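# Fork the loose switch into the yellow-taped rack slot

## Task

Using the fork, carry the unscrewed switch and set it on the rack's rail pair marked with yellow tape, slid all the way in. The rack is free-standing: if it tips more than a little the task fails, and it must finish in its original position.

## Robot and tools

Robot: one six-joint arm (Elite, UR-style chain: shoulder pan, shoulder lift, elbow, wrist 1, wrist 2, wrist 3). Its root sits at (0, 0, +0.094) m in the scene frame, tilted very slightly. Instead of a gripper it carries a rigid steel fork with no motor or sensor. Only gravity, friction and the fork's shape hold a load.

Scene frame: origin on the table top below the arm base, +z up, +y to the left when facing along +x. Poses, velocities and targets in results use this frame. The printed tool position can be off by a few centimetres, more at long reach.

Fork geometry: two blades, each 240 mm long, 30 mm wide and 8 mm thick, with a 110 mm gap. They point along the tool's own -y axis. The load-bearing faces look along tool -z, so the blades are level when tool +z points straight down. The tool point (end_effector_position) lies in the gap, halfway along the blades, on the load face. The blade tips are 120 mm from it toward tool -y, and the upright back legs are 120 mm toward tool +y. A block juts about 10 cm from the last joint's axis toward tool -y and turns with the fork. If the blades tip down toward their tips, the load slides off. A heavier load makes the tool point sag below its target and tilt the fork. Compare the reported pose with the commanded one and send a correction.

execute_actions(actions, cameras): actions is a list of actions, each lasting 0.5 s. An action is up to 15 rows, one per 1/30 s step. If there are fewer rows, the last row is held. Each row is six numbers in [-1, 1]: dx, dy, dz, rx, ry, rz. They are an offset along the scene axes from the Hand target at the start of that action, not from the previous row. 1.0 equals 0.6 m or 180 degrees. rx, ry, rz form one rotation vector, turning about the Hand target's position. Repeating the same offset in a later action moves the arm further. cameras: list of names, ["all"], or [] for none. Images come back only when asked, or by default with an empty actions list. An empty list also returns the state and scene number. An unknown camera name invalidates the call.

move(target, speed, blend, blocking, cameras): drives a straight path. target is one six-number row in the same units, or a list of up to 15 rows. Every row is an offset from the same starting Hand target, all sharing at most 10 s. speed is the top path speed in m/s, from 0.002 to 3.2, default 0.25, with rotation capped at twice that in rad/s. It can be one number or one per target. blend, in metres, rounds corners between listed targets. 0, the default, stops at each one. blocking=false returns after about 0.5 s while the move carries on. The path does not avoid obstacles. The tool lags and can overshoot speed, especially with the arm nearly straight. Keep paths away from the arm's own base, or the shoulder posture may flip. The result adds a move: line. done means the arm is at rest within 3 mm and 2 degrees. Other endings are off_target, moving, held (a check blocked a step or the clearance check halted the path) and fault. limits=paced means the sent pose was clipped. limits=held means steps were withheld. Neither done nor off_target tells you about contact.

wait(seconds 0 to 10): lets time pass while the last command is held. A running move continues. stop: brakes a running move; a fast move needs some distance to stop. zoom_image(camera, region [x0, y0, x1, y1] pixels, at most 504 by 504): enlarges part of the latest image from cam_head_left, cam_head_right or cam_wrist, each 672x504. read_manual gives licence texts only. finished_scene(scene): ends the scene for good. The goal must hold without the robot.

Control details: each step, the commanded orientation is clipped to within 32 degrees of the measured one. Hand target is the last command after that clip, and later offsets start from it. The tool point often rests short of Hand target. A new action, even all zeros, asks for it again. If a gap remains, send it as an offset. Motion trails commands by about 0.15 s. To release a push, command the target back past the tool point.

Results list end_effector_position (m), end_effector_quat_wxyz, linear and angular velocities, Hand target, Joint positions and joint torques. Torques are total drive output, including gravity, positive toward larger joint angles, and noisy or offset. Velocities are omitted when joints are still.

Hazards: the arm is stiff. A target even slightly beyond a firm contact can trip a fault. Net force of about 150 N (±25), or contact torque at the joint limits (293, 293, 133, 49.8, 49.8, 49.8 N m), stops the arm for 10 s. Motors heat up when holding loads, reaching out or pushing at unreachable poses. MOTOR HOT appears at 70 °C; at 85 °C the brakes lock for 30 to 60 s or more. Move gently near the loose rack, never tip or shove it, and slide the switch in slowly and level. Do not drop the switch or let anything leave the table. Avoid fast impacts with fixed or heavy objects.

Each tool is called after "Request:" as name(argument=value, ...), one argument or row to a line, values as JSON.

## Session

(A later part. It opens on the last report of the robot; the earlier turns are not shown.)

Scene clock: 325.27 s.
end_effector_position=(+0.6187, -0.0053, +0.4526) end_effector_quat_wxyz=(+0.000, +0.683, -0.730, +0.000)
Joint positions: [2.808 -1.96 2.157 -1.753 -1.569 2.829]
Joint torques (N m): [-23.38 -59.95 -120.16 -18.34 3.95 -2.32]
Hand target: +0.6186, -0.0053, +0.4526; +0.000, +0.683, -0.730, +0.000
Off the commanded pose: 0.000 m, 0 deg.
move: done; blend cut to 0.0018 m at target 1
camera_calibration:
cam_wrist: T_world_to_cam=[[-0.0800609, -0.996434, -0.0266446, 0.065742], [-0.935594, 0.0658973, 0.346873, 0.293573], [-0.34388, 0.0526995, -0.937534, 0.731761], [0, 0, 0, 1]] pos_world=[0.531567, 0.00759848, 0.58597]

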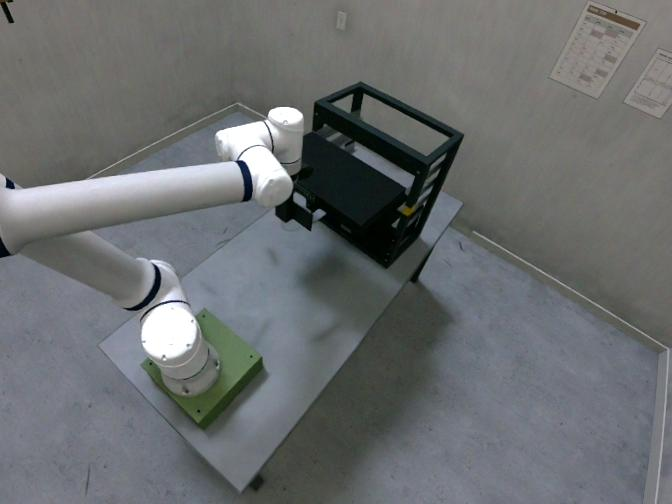

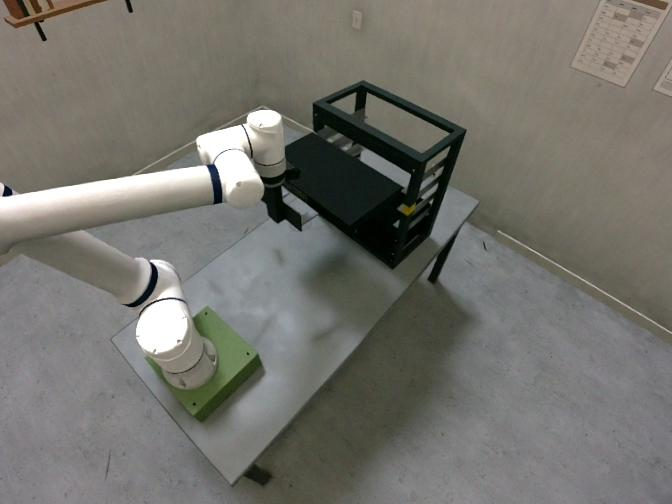

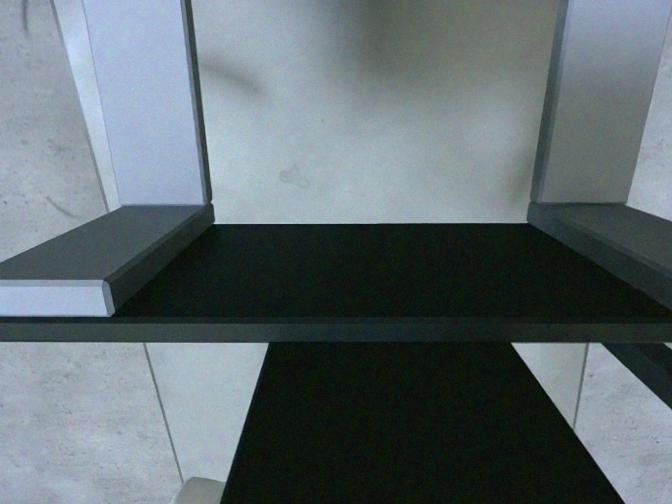

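Request:
move(
  target=[
    [0, 0, -0.1482, 0, 0, 0],
    [0.2494, -0.0168, -0.1482, 0, 0, 0],
  ],
  speed=[0.12, 0.1],
  cameras=["all"],
)

Request:
zoom_image(
  camera="cam_head_right",
  region=[260, 80, 460, 270],
)

Request:
zoom_image(
  camera="cam_head_left",
  region=[260, 80, 460, 270],
)

Scene clock: 336.97 s.
end_effector_position=(+0.7680, -0.0154, +0.3637) end_effector_quat_wxyz=(+0.000, +0.683, -0.730, +0.000)
Joint positions: [2.886 -1.622 2.071 -2.006 -1.568 2.907]
Joint torques (N m): [9.05 -69.25 -137.06 -23.45 1.49 3.44]
Hand target: +0.7682, -0.0154, +0.3637; +0.000, +0.683, -0.730, +0.000
Off the commanded pose: 0.000 m, 0 deg.
move: done
camera_calibration:
cam_wrist: T_world_to_cam=[[-0.0800943, -0.996428, -0.0267465, 0.0654352], [-0.935625, 0.0658981, 0.346791, 0.464815], [-0.343789, 0.0528006, -0.937561, 0.700234], [0, 0, 0, 1]] pos_world=[0.680866, -0.00240168, 0.497069]

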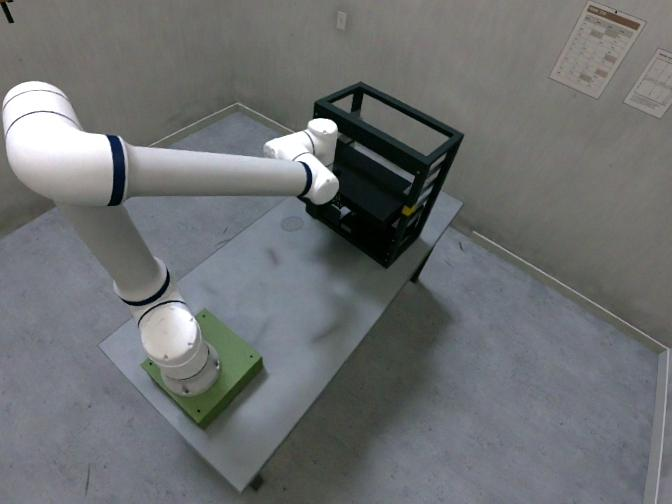

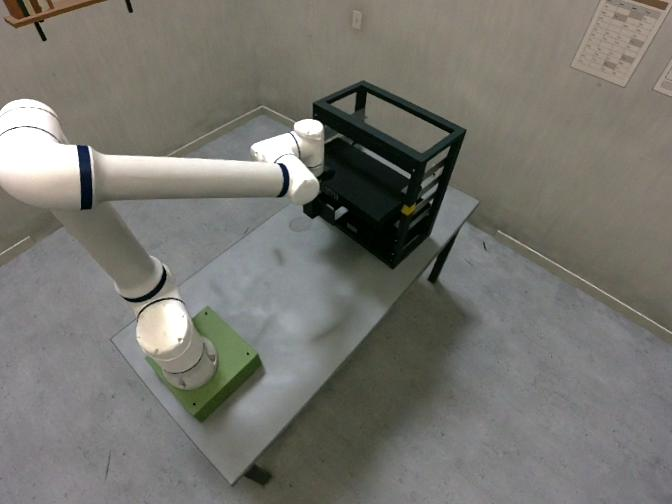

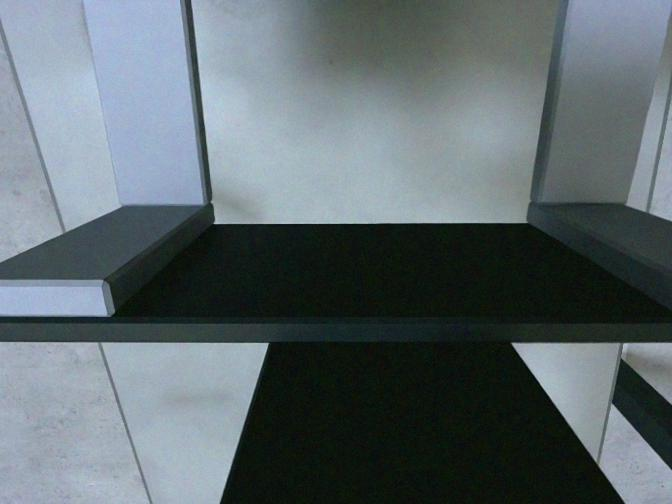

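Scaled by 2.520.

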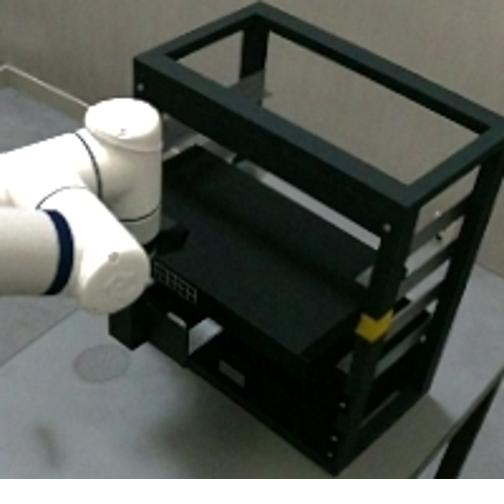

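Scaled by 2.520.

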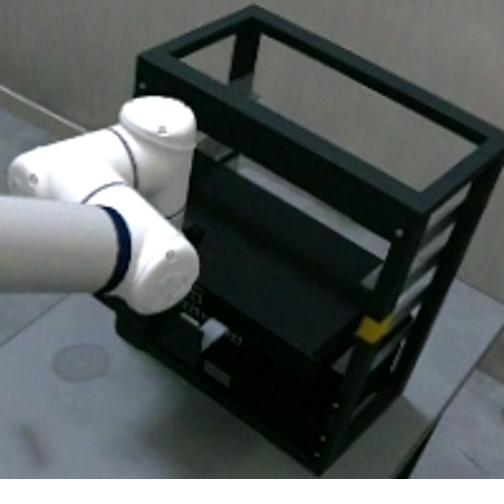

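Request:
move(
  target=[0.2263, -0.0152, 0, 0, 0, 0],
  speed=0.08,
  cameras=["all"],
)

Request:
zoom_image(
  camera="cam_head_right",
  region=[290, 80, 460, 270],
)

Request:
zoom_image(
  camera="cam_head_left",
  region=[360, 160, 440, 240],
)

Scene clock: 342.13 s.
end_effector_position=(+0.9038, -0.0245, +0.3637) end_effector_quat_wxyz=(+0.000, +0.683, -0.730, +0.000)
Joint positions: [2.929 -1.397 1.834 -1.993 -1.568 2.95]
Joint torques (N m): [9.24 -98.17 -137.54 -18.64 1.85 3.43]
Hand target: +0.9040, -0.0245, +0.3637; +0.000, +0.683, -0.730, +0.000
Off the commanded pose: 0.000 m, 0 deg.
move: done
camera_calibration:
cam_wrist: T_world_to_cam=[[-0.0800943, -0.996428, -0.0267465, 0.0672445], [-0.935625, 0.0658981, 0.346791, 0.592472], [-0.343789, 0.0528006, -0.937561, 0.747402], [0, 0, 0, 1]] pos_world=[0.816666, -0.0115017, 0.497069]

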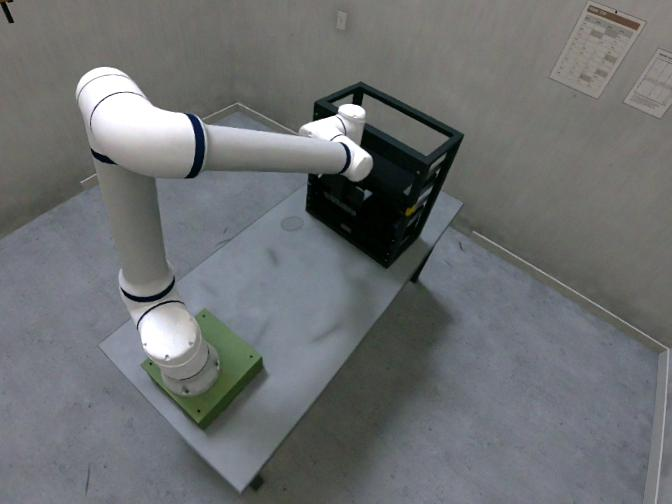

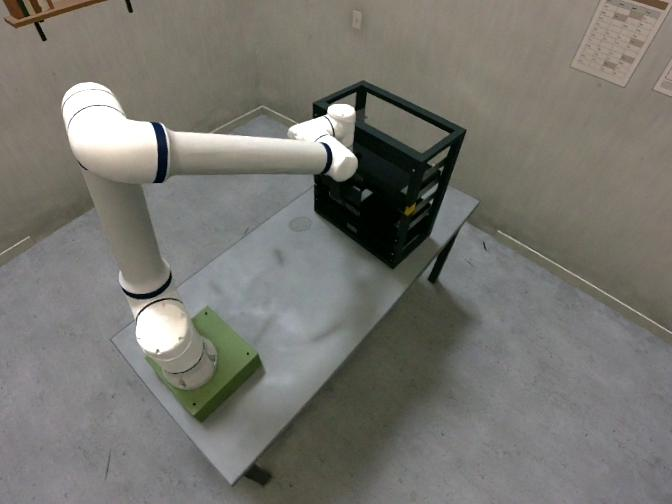

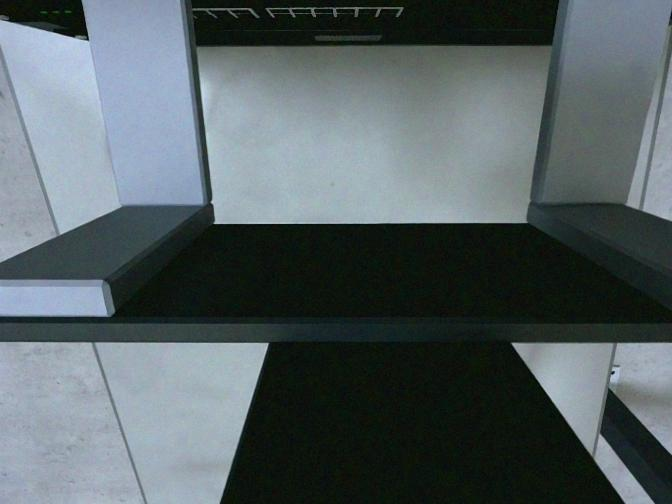

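Scaled by 2.653.

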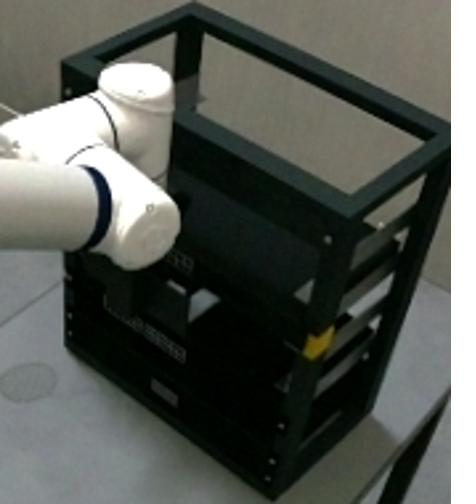

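Scaled by 6.300.

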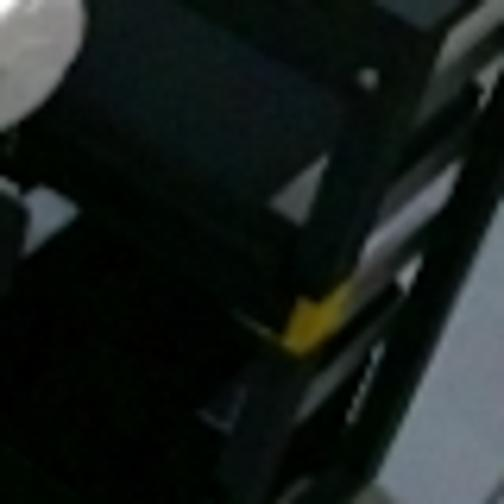

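Request:
move(
  target=[0, 0, -0.0133, 0, 0, 0],
  speed=0.02,
)

Request:
move(
  target=[0, 0, -0.0058, 0, 0, 0],
  speed=0.015,
)

Request:
move(
  target=[0, 0, -0.005, 0, 0, 0],
  speed=0.015,
  cameras=["all"],
)

Request:
zoom_image(
  camera="cam_head_left",
  region=[360, 160, 440, 240],
)

Scene clock: 346.83 s.
end_effector_position=(+0.9040, -0.0245, +0.3559) end_effector_quat_wxyz=(+0.000, +0.683, -0.730, +0.000)
Joint positions: [2.929 -1.391 1.842 -2.007 -1.568 2.95]
Joint torques (N m): [8.04 -101.17 -112.35 -24.07 0.69 3.29]
Hand target: +0.9040, -0.0245, +0.3557; +0.000, +0.683, -0.730, +0.000
Off the commanded pose: 0.000 m, 0 deg.
move: done

Scene clock: 347.53 s.
end_effector_position=(+0.9041, -0.0245, +0.3525) end_effector_quat_wxyz=(+0.000, +0.683, -0.730, +0.000)
Joint positions: [2.929 -1.389 1.845 -2.013 -1.568 2.95]
Joint torques (N m): [9.41 -91.78 -103.5 -20.96 1.11 3.15]
Hand target: +0.9040, -0.0245, +0.3522; +0.000, +0.683, -0.730, +0.000
Off the commanded pose: 0.000 m, 0 deg.
move: done

Scene clock: 348.23 s.
end_effector_position=(+0.9041, -0.0246, +0.3496) end_effector_quat_wxyz=(+0.000, +0.683, -0.730, +0.000)
Joint positions: [2.929 -1.387 1.849 -2.018 -1.568 2.95]
Joint torques (N m): [10.22 -66.87 -74.06 -11.33 0.47 2.62]
Hand target: +0.9040, -0.0245, +0.3492; +0.000, +0.683, -0.730, +0.000
Off the commanded pose: 0.000 m, 0 deg.
move: done
camera_calibration:
cam_wrist: T_world_to_cam=[[-0.0800529, -0.996434, -0.0266781, 0.0667144], [-0.935737, 0.0658999, 0.346488, 0.597827], [-0.343495, 0.052701, -0.937675, 0.733975], [0, 0, 0, 1]] pos_world=[0.816866, -0.0116015, 0.48287]

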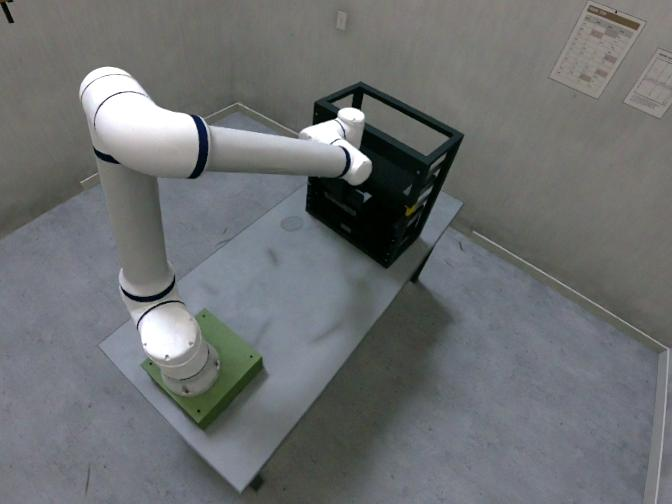

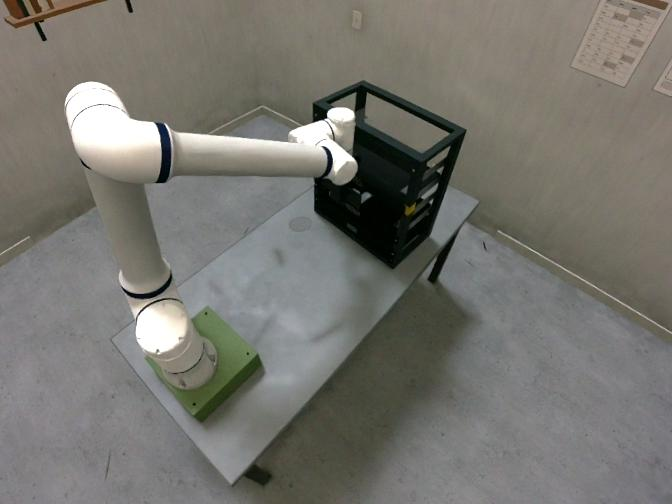

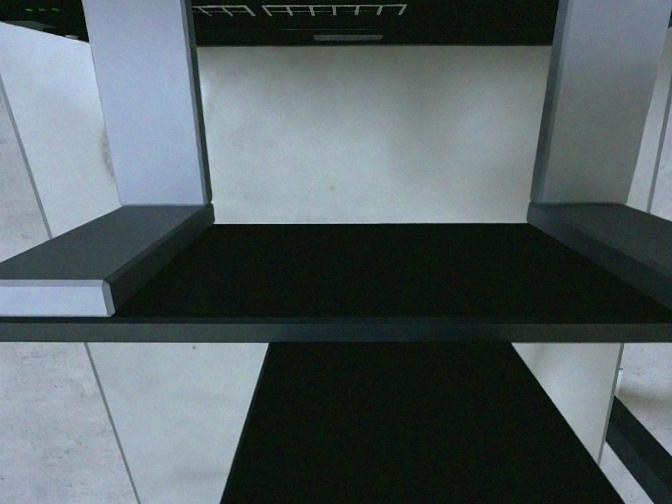

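Scaled by 6.300.

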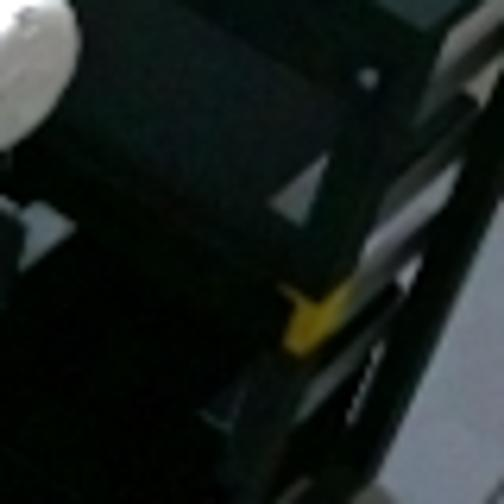

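Request:
move(
  target=[0, 0, -0.005, 0, 0, 0],
  speed=0.02,
)

Request:
move(
  target=[0, 0, -0.015, 0, 0, 0],
  speed=0.03,
  cameras=["all"],
)

Request:
zoom_image(
  camera="cam_head_left",
  region=[360, 160, 440, 240],
)

Request:
zoom_image(
  camera="cam_head_right",
  region=[290, 80, 460, 270],
)

Scene clock: 352.43 s.
end_effector_position=(+0.9040, -0.0245, +0.3463) end_effector_quat_wxyz=(+0.000, +0.683, -0.730, +0.000)
Joint positions: [2.929 -1.384 1.852 -2.024 -1.568 2.95]
Joint torques (N m): [9.1 -64.02 -69.41 -10.48 -1.35 2.57]
Hand target: +0.9040, -0.0245, +0.3462; +0.000, +0.683, -0.730, +0.000
Off the commanded pose: 0.000 m, 0 deg.
move: done

Scene clock: 353.23 s.
end_effector_position=(+0.9040, -0.0245, +0.3374) end_effector_quat_wxyz=(+0.000, +0.683, -0.730, +0.000)
Joint positions: [2.929 -1.378 1.861 -2.04 -1.568 2.95]
Joint torques (N m): [9.41 -64.03 -69.39 -10.26 -1.4 3.37]
Hand target: +0.9040, -0.0245, +0.3372; +0.000, +0.683, -0.730, +0.000
Off the commanded pose: 0.000 m, 0 deg.
move: done
camera_calibration:
cam_wrist: T_world_to_cam=[[-0.080093, -0.996429, -0.0267389, 0.0665525], [-0.935592, 0.0658945, 0.346879, 0.601712], [-0.343878, 0.0527993, -0.937529, 0.722869], [0, 0, 0, 1]] pos_world=[0.816866, -0.0115017, 0.470769]

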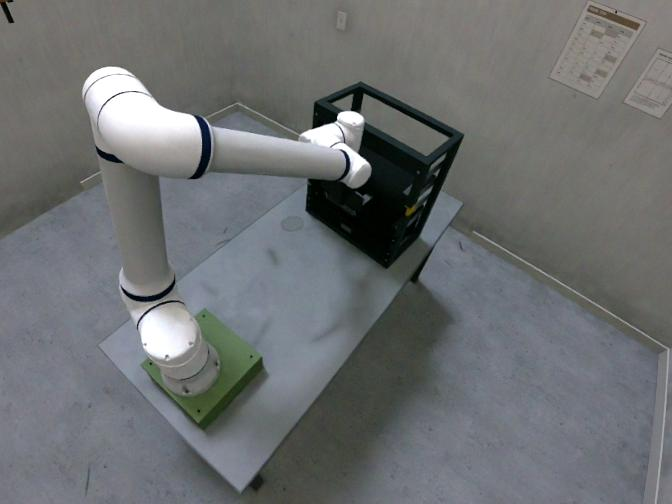

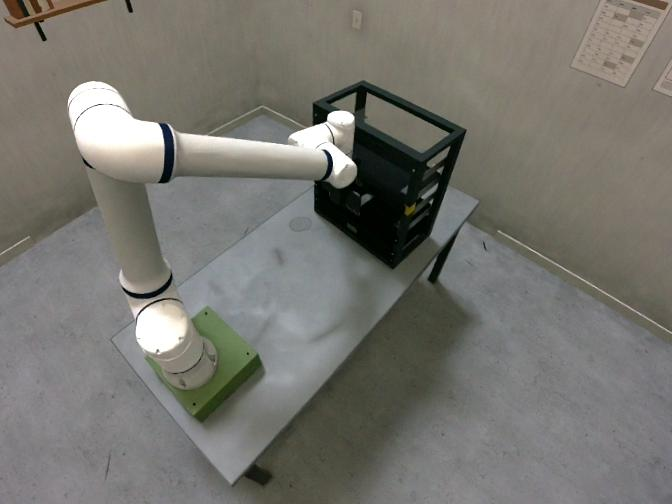

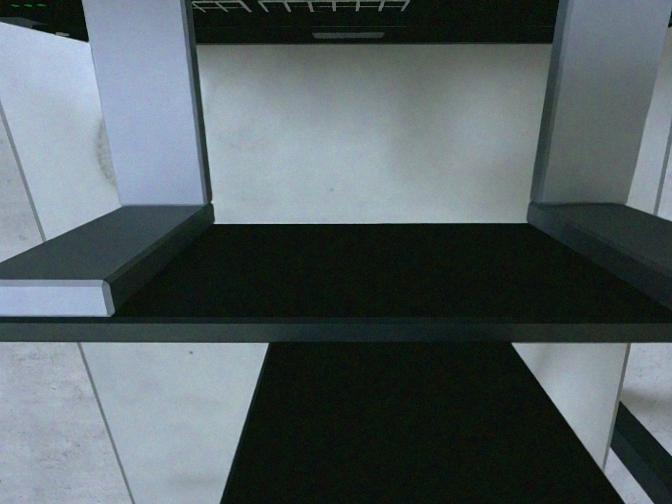

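Scaled by 6.300.

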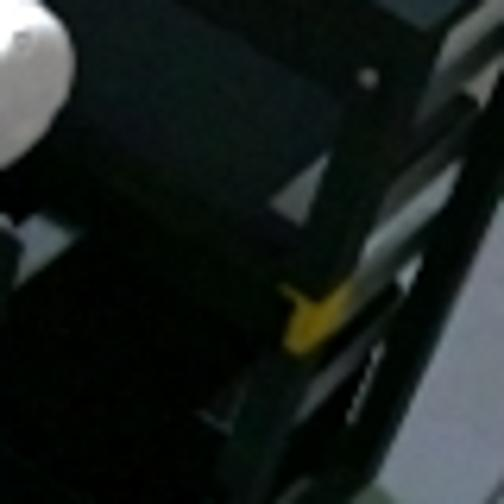

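Scaled by 2.653.

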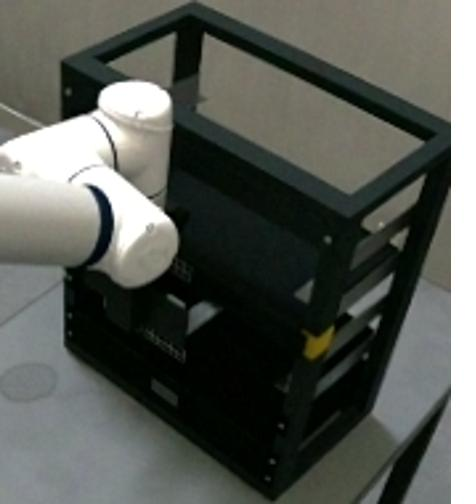

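Request:
move(
  target=[
    [-0.3325, 0.0224, 0, 0, 0, 0],
    [-0.3325, 0.0224, 0.0693, 0, 0, 0],
    [-0.2895, 0.0195, 0.0693, 0, 0, 0],
  ],
  speed=[0.2, 0.15, 0.1],
  blend=[0.005, 0.005, 0],
  cameras=["all"],
)

Request:
zoom_image(
  camera="cam_head_left",
  region=[290, 80, 460, 270],
)

Request:
zoom_image(
  camera="cam_head_right",
  region=[290, 80, 460, 270],
)

Request:
zoom_image(
  camera="cam_wrist",
  region=[170, 0, 580, 230],
)

Scene clock: 365.67 s.
end_effector_position=(+0.7301, -0.0128, +0.3788) end_effector_quat_wxyz=(+0.000, +0.683, -0.730, +0.000)
Joint positions: [2.87 -1.701 2.112 -1.967 -1.568 2.891]
Joint torques (N m): [9.34 -30.52 -95.05 -5.29 0.99 3.2]
Hand target: +0.7303, -0.0128, +0.3788; +0.000, +0.683, -0.730, +0.000
Off the commanded pose: 0.000 m, 0 deg.
move: done
camera_calibration:
cam_wrist: T_world_to_cam=[[-0.0800943, -0.996428, -0.0267465, 0.0653916], [-0.935625, 0.0658981, 0.346791, 0.423981], [-0.343789, 0.0528006, -0.937561, 0.701131], [0, 0, 0, 1]] pos_world=[0.642966, 0.000198322, 0.512069]

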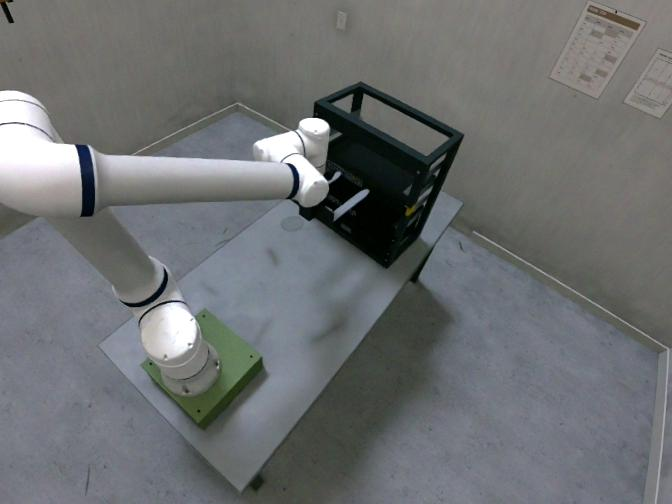

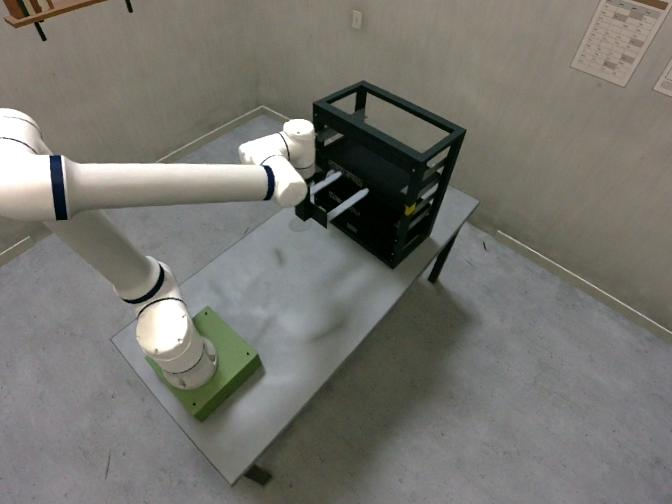

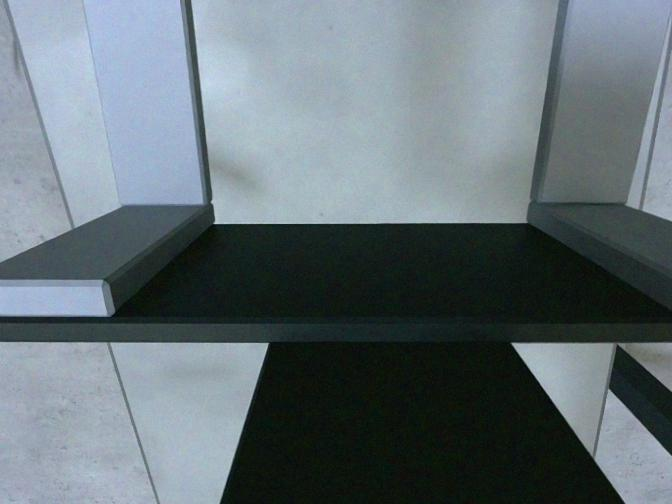

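Scaled by 2.653.

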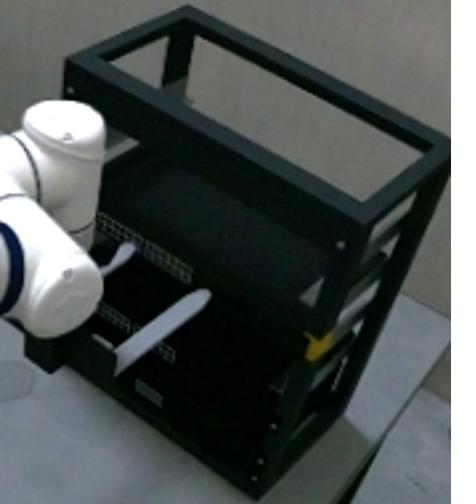

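Scaled by 2.653.

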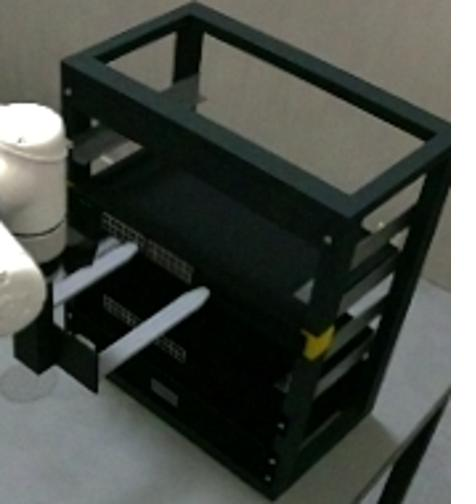

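Scaled by 1.229.

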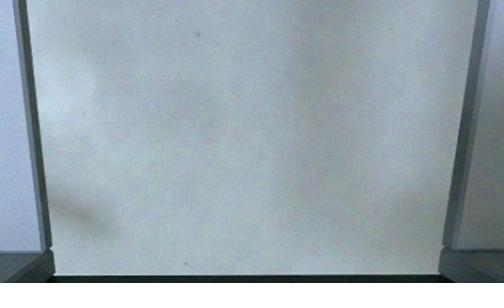

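Request:
move(
  target=[0.00665, -0.00045, 0, 0, 0, 0],
  speed=0.03,
)

Request:
move(
  target=[0.005, -0.0003, 0, 0, 0, 0],
  speed=0.03,
)

Request:
move(
  target=[0.0033, -0.0002, 0, 0, 0, 0],
  speed=0.03,
)

Scene clock: 370.83 s.
end_effector_position=(+0.7341, -0.0131, +0.3788) end_effector_quat_wxyz=(+0.000, +0.683, -0.730, +0.000)
Joint positions: [2.872 -1.694 2.106 -1.968 -1.568 2.893]
Joint torques (N m): [9.64 -31.79 -95.74 -10.33 0.62 3.52]
Hand target: +0.7343, -0.0131, +0.3788; +0.000, +0.683, -0.730, +0.000
Off the commanded pose: 0.000 m, 0 deg.
move: done

Scene clock: 371.53 s.
end_effector_position=(+0.7372, -0.0133, +0.3788) end_effector_quat_wxyz=(+0.000, +0.683, -0.730, +0.000)
Joint positions: [2.873 -1.688 2.101 -1.969 -1.568 2.894]
Joint torques (N m): [9.82 -32.56 -95.85 -10.21 1.88 3.25]
Hand target: +0.7373, -0.0133, +0.3788; +0.000, +0.683, -0.730, +0.000
Off the commanded pose: 0.000 m, 0 deg.
move: done

Scene clock: 372.23 s.
end_effector_position=(+0.7392, -0.0134, +0.3788) end_effector_quat_wxyz=(+0.000, +0.683, -0.730, +0.000)
Joint positions: [2.874 -1.684 2.098 -1.969 -1.568 2.895]
Joint torques (N m): [9.71 -34.54 -95.86 -10.24 2.02 3.43]
Hand target: +0.7393, -0.0134, +0.3788; +0.000, +0.683, -0.730, +0.000
Off the commanded pose: 0.000 m, 0 deg.
move: done

Request:
move(
  target=[0.0033, -0.0002, 0, 0, 0, 0],
  speed=0.02,
)

Request:
move(
  target=[0.0033, -0.0002, 0, 0, 0, 0],
  speed=0.02,
)

Request:
move(
  target=[0.0033, -0.0002, 0, 0, 0, 0],
  speed=0.02,
)

Scene clock: 375.53 s.
end_effector_position=(+0.7412, -0.0135, +0.3788) end_effector_quat_wxyz=(+0.000, +0.683, -0.730, +0.000)
Joint positions: [2.875 -1.681 2.095 -1.97 -1.568 2.896]
Joint torques (N m): [9.27 -33.43 -96.26 -10.31 2.09 3.45]
Hand target: +0.7412, -0.0135, +0.3788; +0.000, +0.683, -0.730, +0.000
Off the commanded pose: 0.000 m, 0 deg.
move: done

Scene clock: 376.23 s.
end_effector_position=(+0.7431, -0.0136, +0.3787) end_effector_quat_wxyz=(+0.000, +0.683, -0.730, +0.000)
Joint positions: [2.876 -1.677 2.092 -1.97 -1.568 2.897]
Joint torques (N m): [13.16 -33.31 -107.52 -15.12 2.29 0.83]
Hand target: +0.7432, -0.0136, +0.3788; +0.000, +0.683, -0.730, +0.000
Off the commanded pose: 0.000 m, 0 deg.
move: done

Scene clock: 376.93 s.
end_effector_position=(+0.7451, -0.0138, +0.3788) end_effector_quat_wxyz=(+0.000, +0.683, -0.730, +0.000)
Joint positions: [2.877 -1.674 2.089 -1.971 -1.568 2.898]
Joint torques (N m): [14.4 -33.92 -108.33 -15.86 2.65 0.68]
Hand target: +0.7452, -0.0138, +0.3788; +0.000, +0.683, -0.730, +0.000
Off the commanded pose: 0.000 m, 0 deg.
move: done

Request:
move(
  target=[0.00166, -0.0001, 0, 0, 0, 0],
  speed=0.02,
  cameras=["cam_head_left", "cam_head_right"],
)

Request:
zoom_image(
  camera="cam_head_left",
  region=[360, 160, 440, 240],
)

Request:
zoom_image(
  camera="cam_head_right",
  region=[360, 160, 440, 240],
)

Scene clock: 380.87 s.
end_effector_position=(+0.7462, -0.0138, +0.3788) end_effector_quat_wxyz=(+0.000, +0.683, -0.730, +0.000)
Joint positions: [2.877 -1.672 2.087 -1.971 -1.568 2.898]
Joint torques (N m): [11.87 -33.97 -108.57 -15.88 2.93 1.96]
Hand target: +0.7462, -0.0138, +0.3788; +0.000, +0.683, -0.730, +0.000
Off the commanded pose: 0.000 m, 0 deg.
move: done
Images, in order (width x height): cam_head_left 672x504, cam_head_right 672x504.

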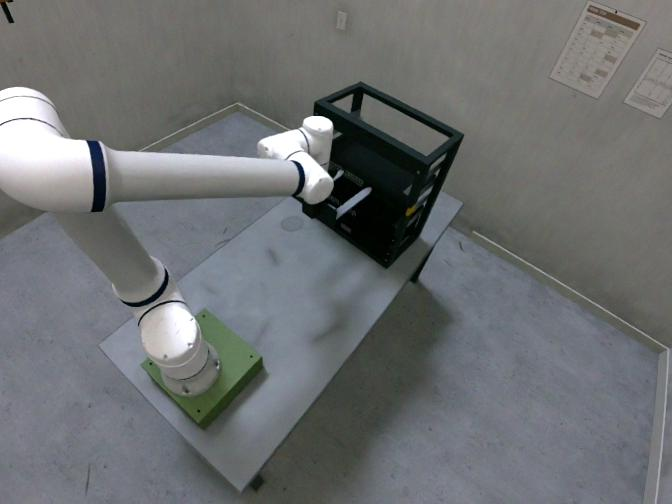

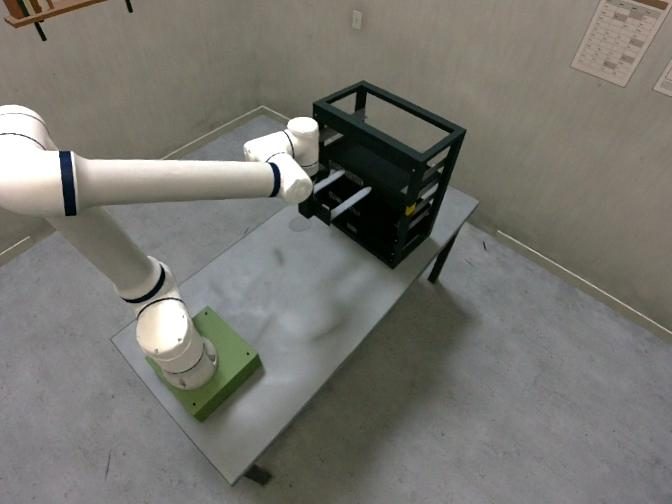

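Scaled by 6.300.

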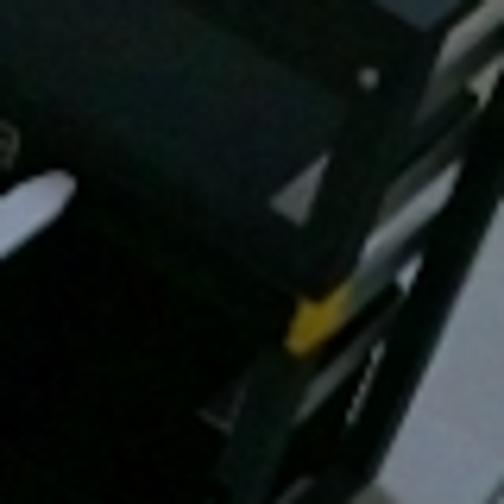

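Scaled by 6.300.

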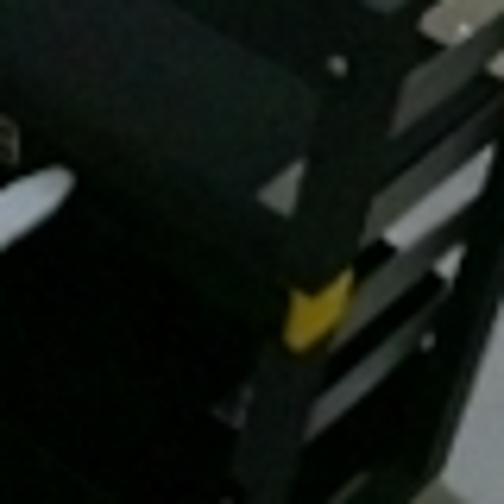

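Request:
move(
  target=[0.00166, -0.0001, 0, 0, 0, 0],
  speed=0.02,
)

Request:
move(
  target=[0.00166, -0.0001, 0, 0, 0, 0],
  speed=0.02,
)

Scene clock: 384.03 s.
end_effector_position=(+0.7472, -0.0139, +0.3788) end_effector_quat_wxyz=(+0.000, +0.683, -0.730, +0.000)
Joint positions: [2.878 -1.67 2.085 -1.971 -1.568 2.899]
Joint torques (N m): [10.57 -32.07 -108.46 -15.99 2.93 2.84]
Hand target: +0.7472, -0.0139, +0.3788; +0.000, +0.683, -0.730, +0.000
Off the commanded pose: 0.000 m, 0 deg.
move: done

Scene clock: 384.73 s.
end_effector_position=(+0.7482, -0.0139, +0.3788) end_effector_quat_wxyz=(+0.000, +0.683, -0.730, +0.000)
Joint positions: [2.878 -1.668 2.084 -1.972 -1.568 2.899]
Joint torques (N m): [9.45 -31.79 -108.19 -16.25 2.88 3.12]
Hand target: +0.7482, -0.0139, +0.3788; +0.000, +0.683, -0.730, +0.000
Off the commanded pose: 0.000 m, 0 deg.
move: done

Request:
move(
  target=[0.00166, -0.0001, 0, 0, 0, 0],
  speed=0.02,
)

Request:
move(
  target=[0.00166, -0.0001, 0, 0, 0, 0],
  speed=0.02,
  cameras=["cam_head_left", "cam_head_right"],
)

Request:
zoom_image(
  camera="cam_head_left",
  region=[360, 160, 440, 240],
)

Request:
zoom_image(
  camera="cam_head_right",
  region=[360, 160, 440, 240],
)

Scene clock: 390.27 s.
end_effector_position=(+0.7491, -0.0140, +0.3788) end_effector_quat_wxyz=(+0.000, +0.683, -0.730, +0.000)
Joint positions: [2.879 -1.666 2.082 -1.972 -1.568 2.899]
Joint torques (N m): [9.03 -31.92 -108.1 -16.21 3.18 3.28]
Hand target: +0.7492, -0.0140, +0.3788; +0.000, +0.683, -0.730, +0.000
Off the commanded pose: 0.000 m, 0 deg.
move: done

Scene clock: 390.97 s.
end_effector_position=(+0.7501, -0.0141, +0.3788) end_effector_quat_wxyz=(+0.000, +0.683, -0.730, +0.000)
Joint positions: [2.879 -1.665 2.081 -1.972 -1.568 2.9]
Joint torques (N m): [9.21 -33.1 -108.66 -16.16 3.16 3.39]
Hand target: +0.7502, -0.0141, +0.3788; +0.000, +0.683, -0.730, +0.000
Off the commanded pose: 0.000 m, 0 deg.
move: done
Images, in order (width x height): cam_head_left 672x504, cam_head_right 672x504.

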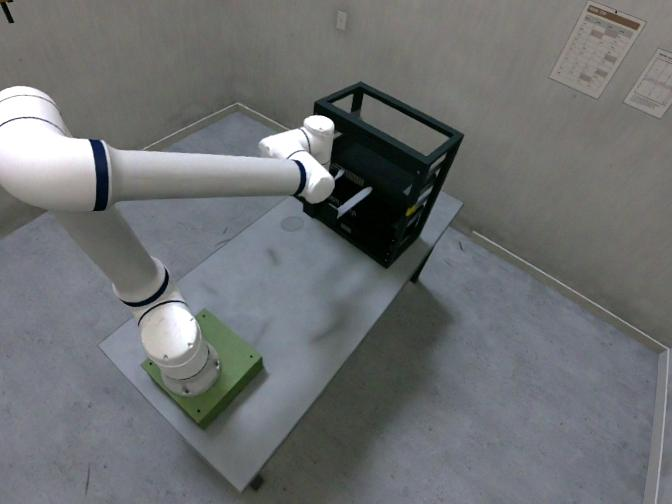

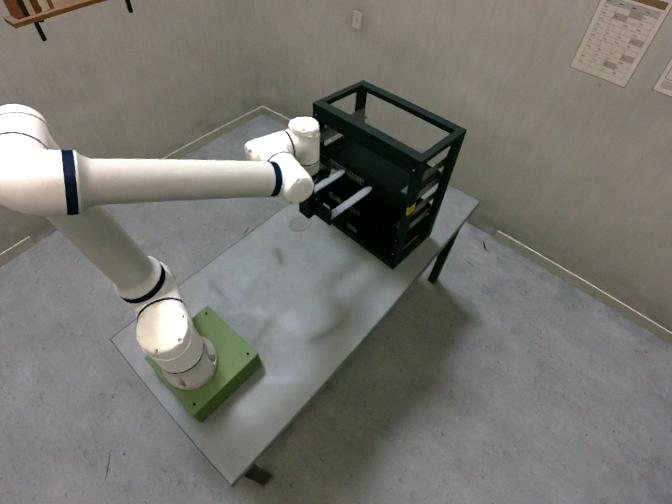

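Scaled by 6.300.

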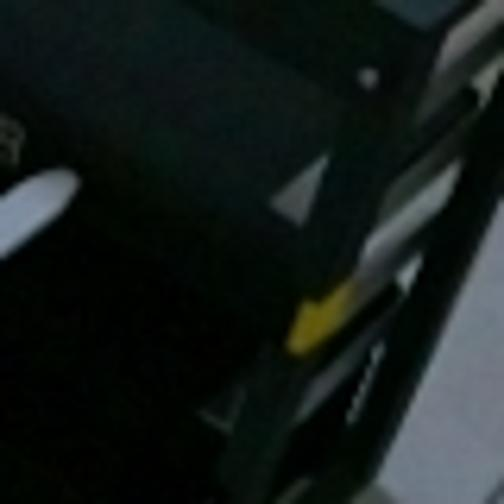

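Scaled by 6.300.

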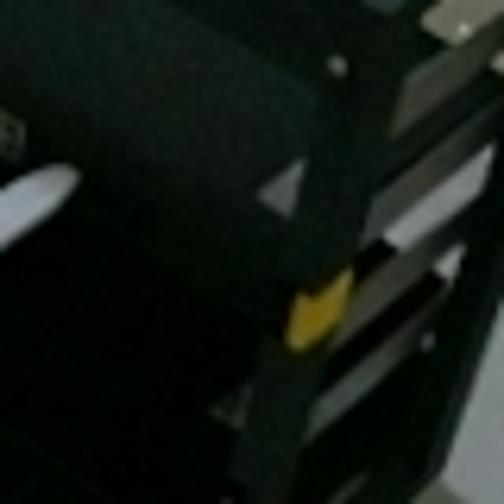

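Request:
move(
  target=[0.002, -0.00013, 0, 0, 0, 0],
  speed=0.02,
)

Request:
move(
  target=[0.002, -0.00013, 0, 0, 0, 0],
  speed=0.02,
)

Request:
move(
  target=[0.002, -0.00013, 0, 0, 0, 0],
  speed=0.02,
  cameras=["cam_head_left", "cam_head_right"],
)

Request:
zoom_image(
  camera="cam_head_left",
  region=[390, 190, 430, 230],
)

Request:
zoom_image(
  camera="cam_head_right",
  region=[390, 190, 430, 230],
)

Scene clock: 403.33 s.
end_effector_position=(+0.7513, -0.0141, +0.3788) end_effector_quat_wxyz=(+0.000, +0.683, -0.730, +0.000)
Joint positions: [2.88 -1.662 2.079 -1.972 -1.568 2.9]
Joint torques (N m): [10.35 -25.34 -117.55 -19.63 3.26 0.02]
Hand target: +0.7514, -0.0141, +0.3788; +0.000, +0.683, -0.730, +0.000
Off the commanded pose: 0.000 m, 0 deg.
move: done

Scene clock: 404.03 s.
end_effector_position=(+0.7524, -0.0142, +0.3787) end_effector_quat_wxyz=(+0.000, +0.683, -0.730, +0.000)
Joint positions: [2.88 -1.66 2.077 -1.973 -1.568 2.901]
Joint torques (N m): [11.32 -11.04 -135.19 -26.37 3.63 -3.02]
Hand target: +0.7526, -0.0142, +0.3788; +0.000, +0.683, -0.730, +0.000
Off the commanded pose: 0.000 m, 0 deg.
move: done

Scene clock: 414.43 s.
end_effector_position=(+0.7515, -0.0141, +0.3772) end_effector_quat_wxyz=(+0.002, +0.683, -0.731, -0.002)
Joint positions: [2.88 -1.66 2.077 -1.969 -1.569 2.902]
Joint torques (N m): [-6.76 -49.72 -83.43 -8.38 0.11 0.53]
Hand target: +0.7515, -0.0141, +0.3772; +0.002, +0.683, -0.731, -0.002 (not the last commanded pose)
Off the commanded pose: 0.003 m, 0 deg.
FORCE FAULT: contact force on the arm reached its limit, and the arm stopped for 10 seconds. The contact can be on any part of the arm, not only on its tool. That time counts as 20 of the actions that you can send in this scene. The arm's remaining commands of this call were not run. The arm's target is now where it stood when the stop ended, not its last command. The arm accepts commands again.
move: fault
Images, in order (width x height): cam_head_left 672x504, cam_head_right 672x504.

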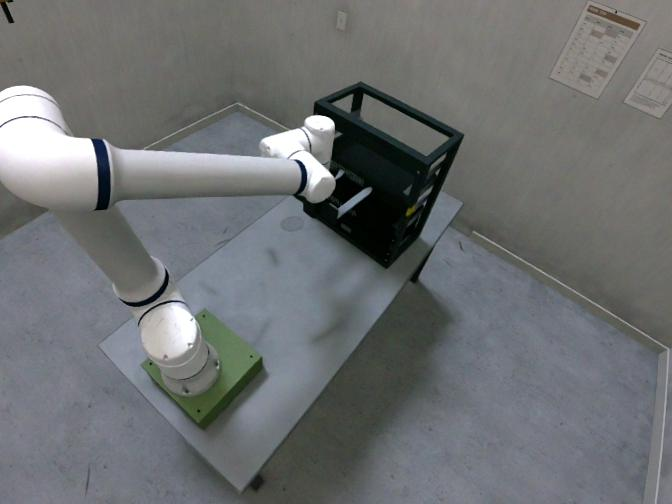

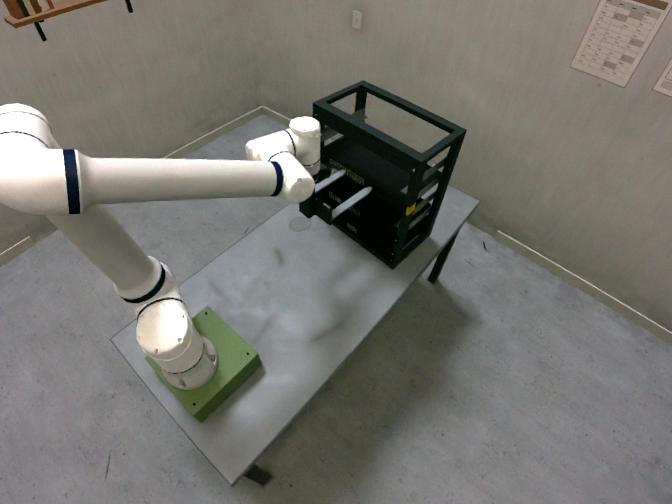

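Scaled by 12.600.

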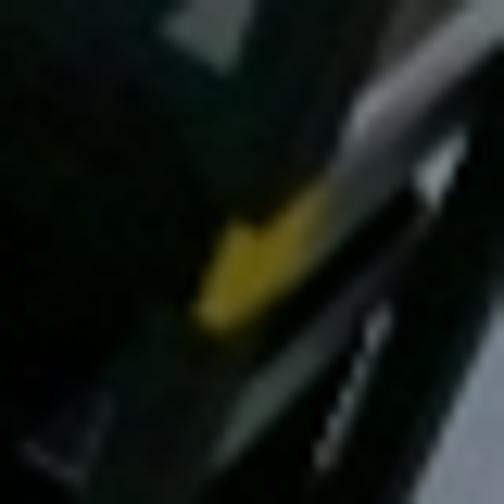

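Scaled by 12.600.

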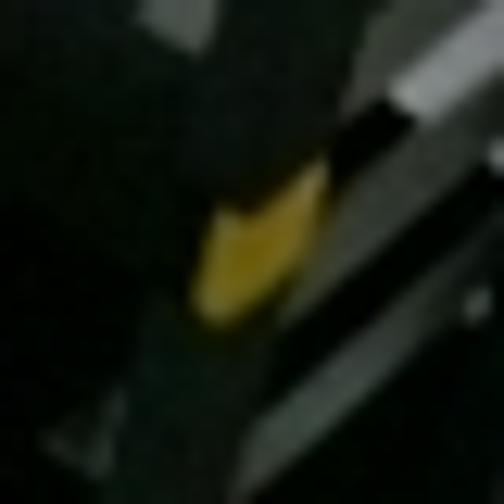

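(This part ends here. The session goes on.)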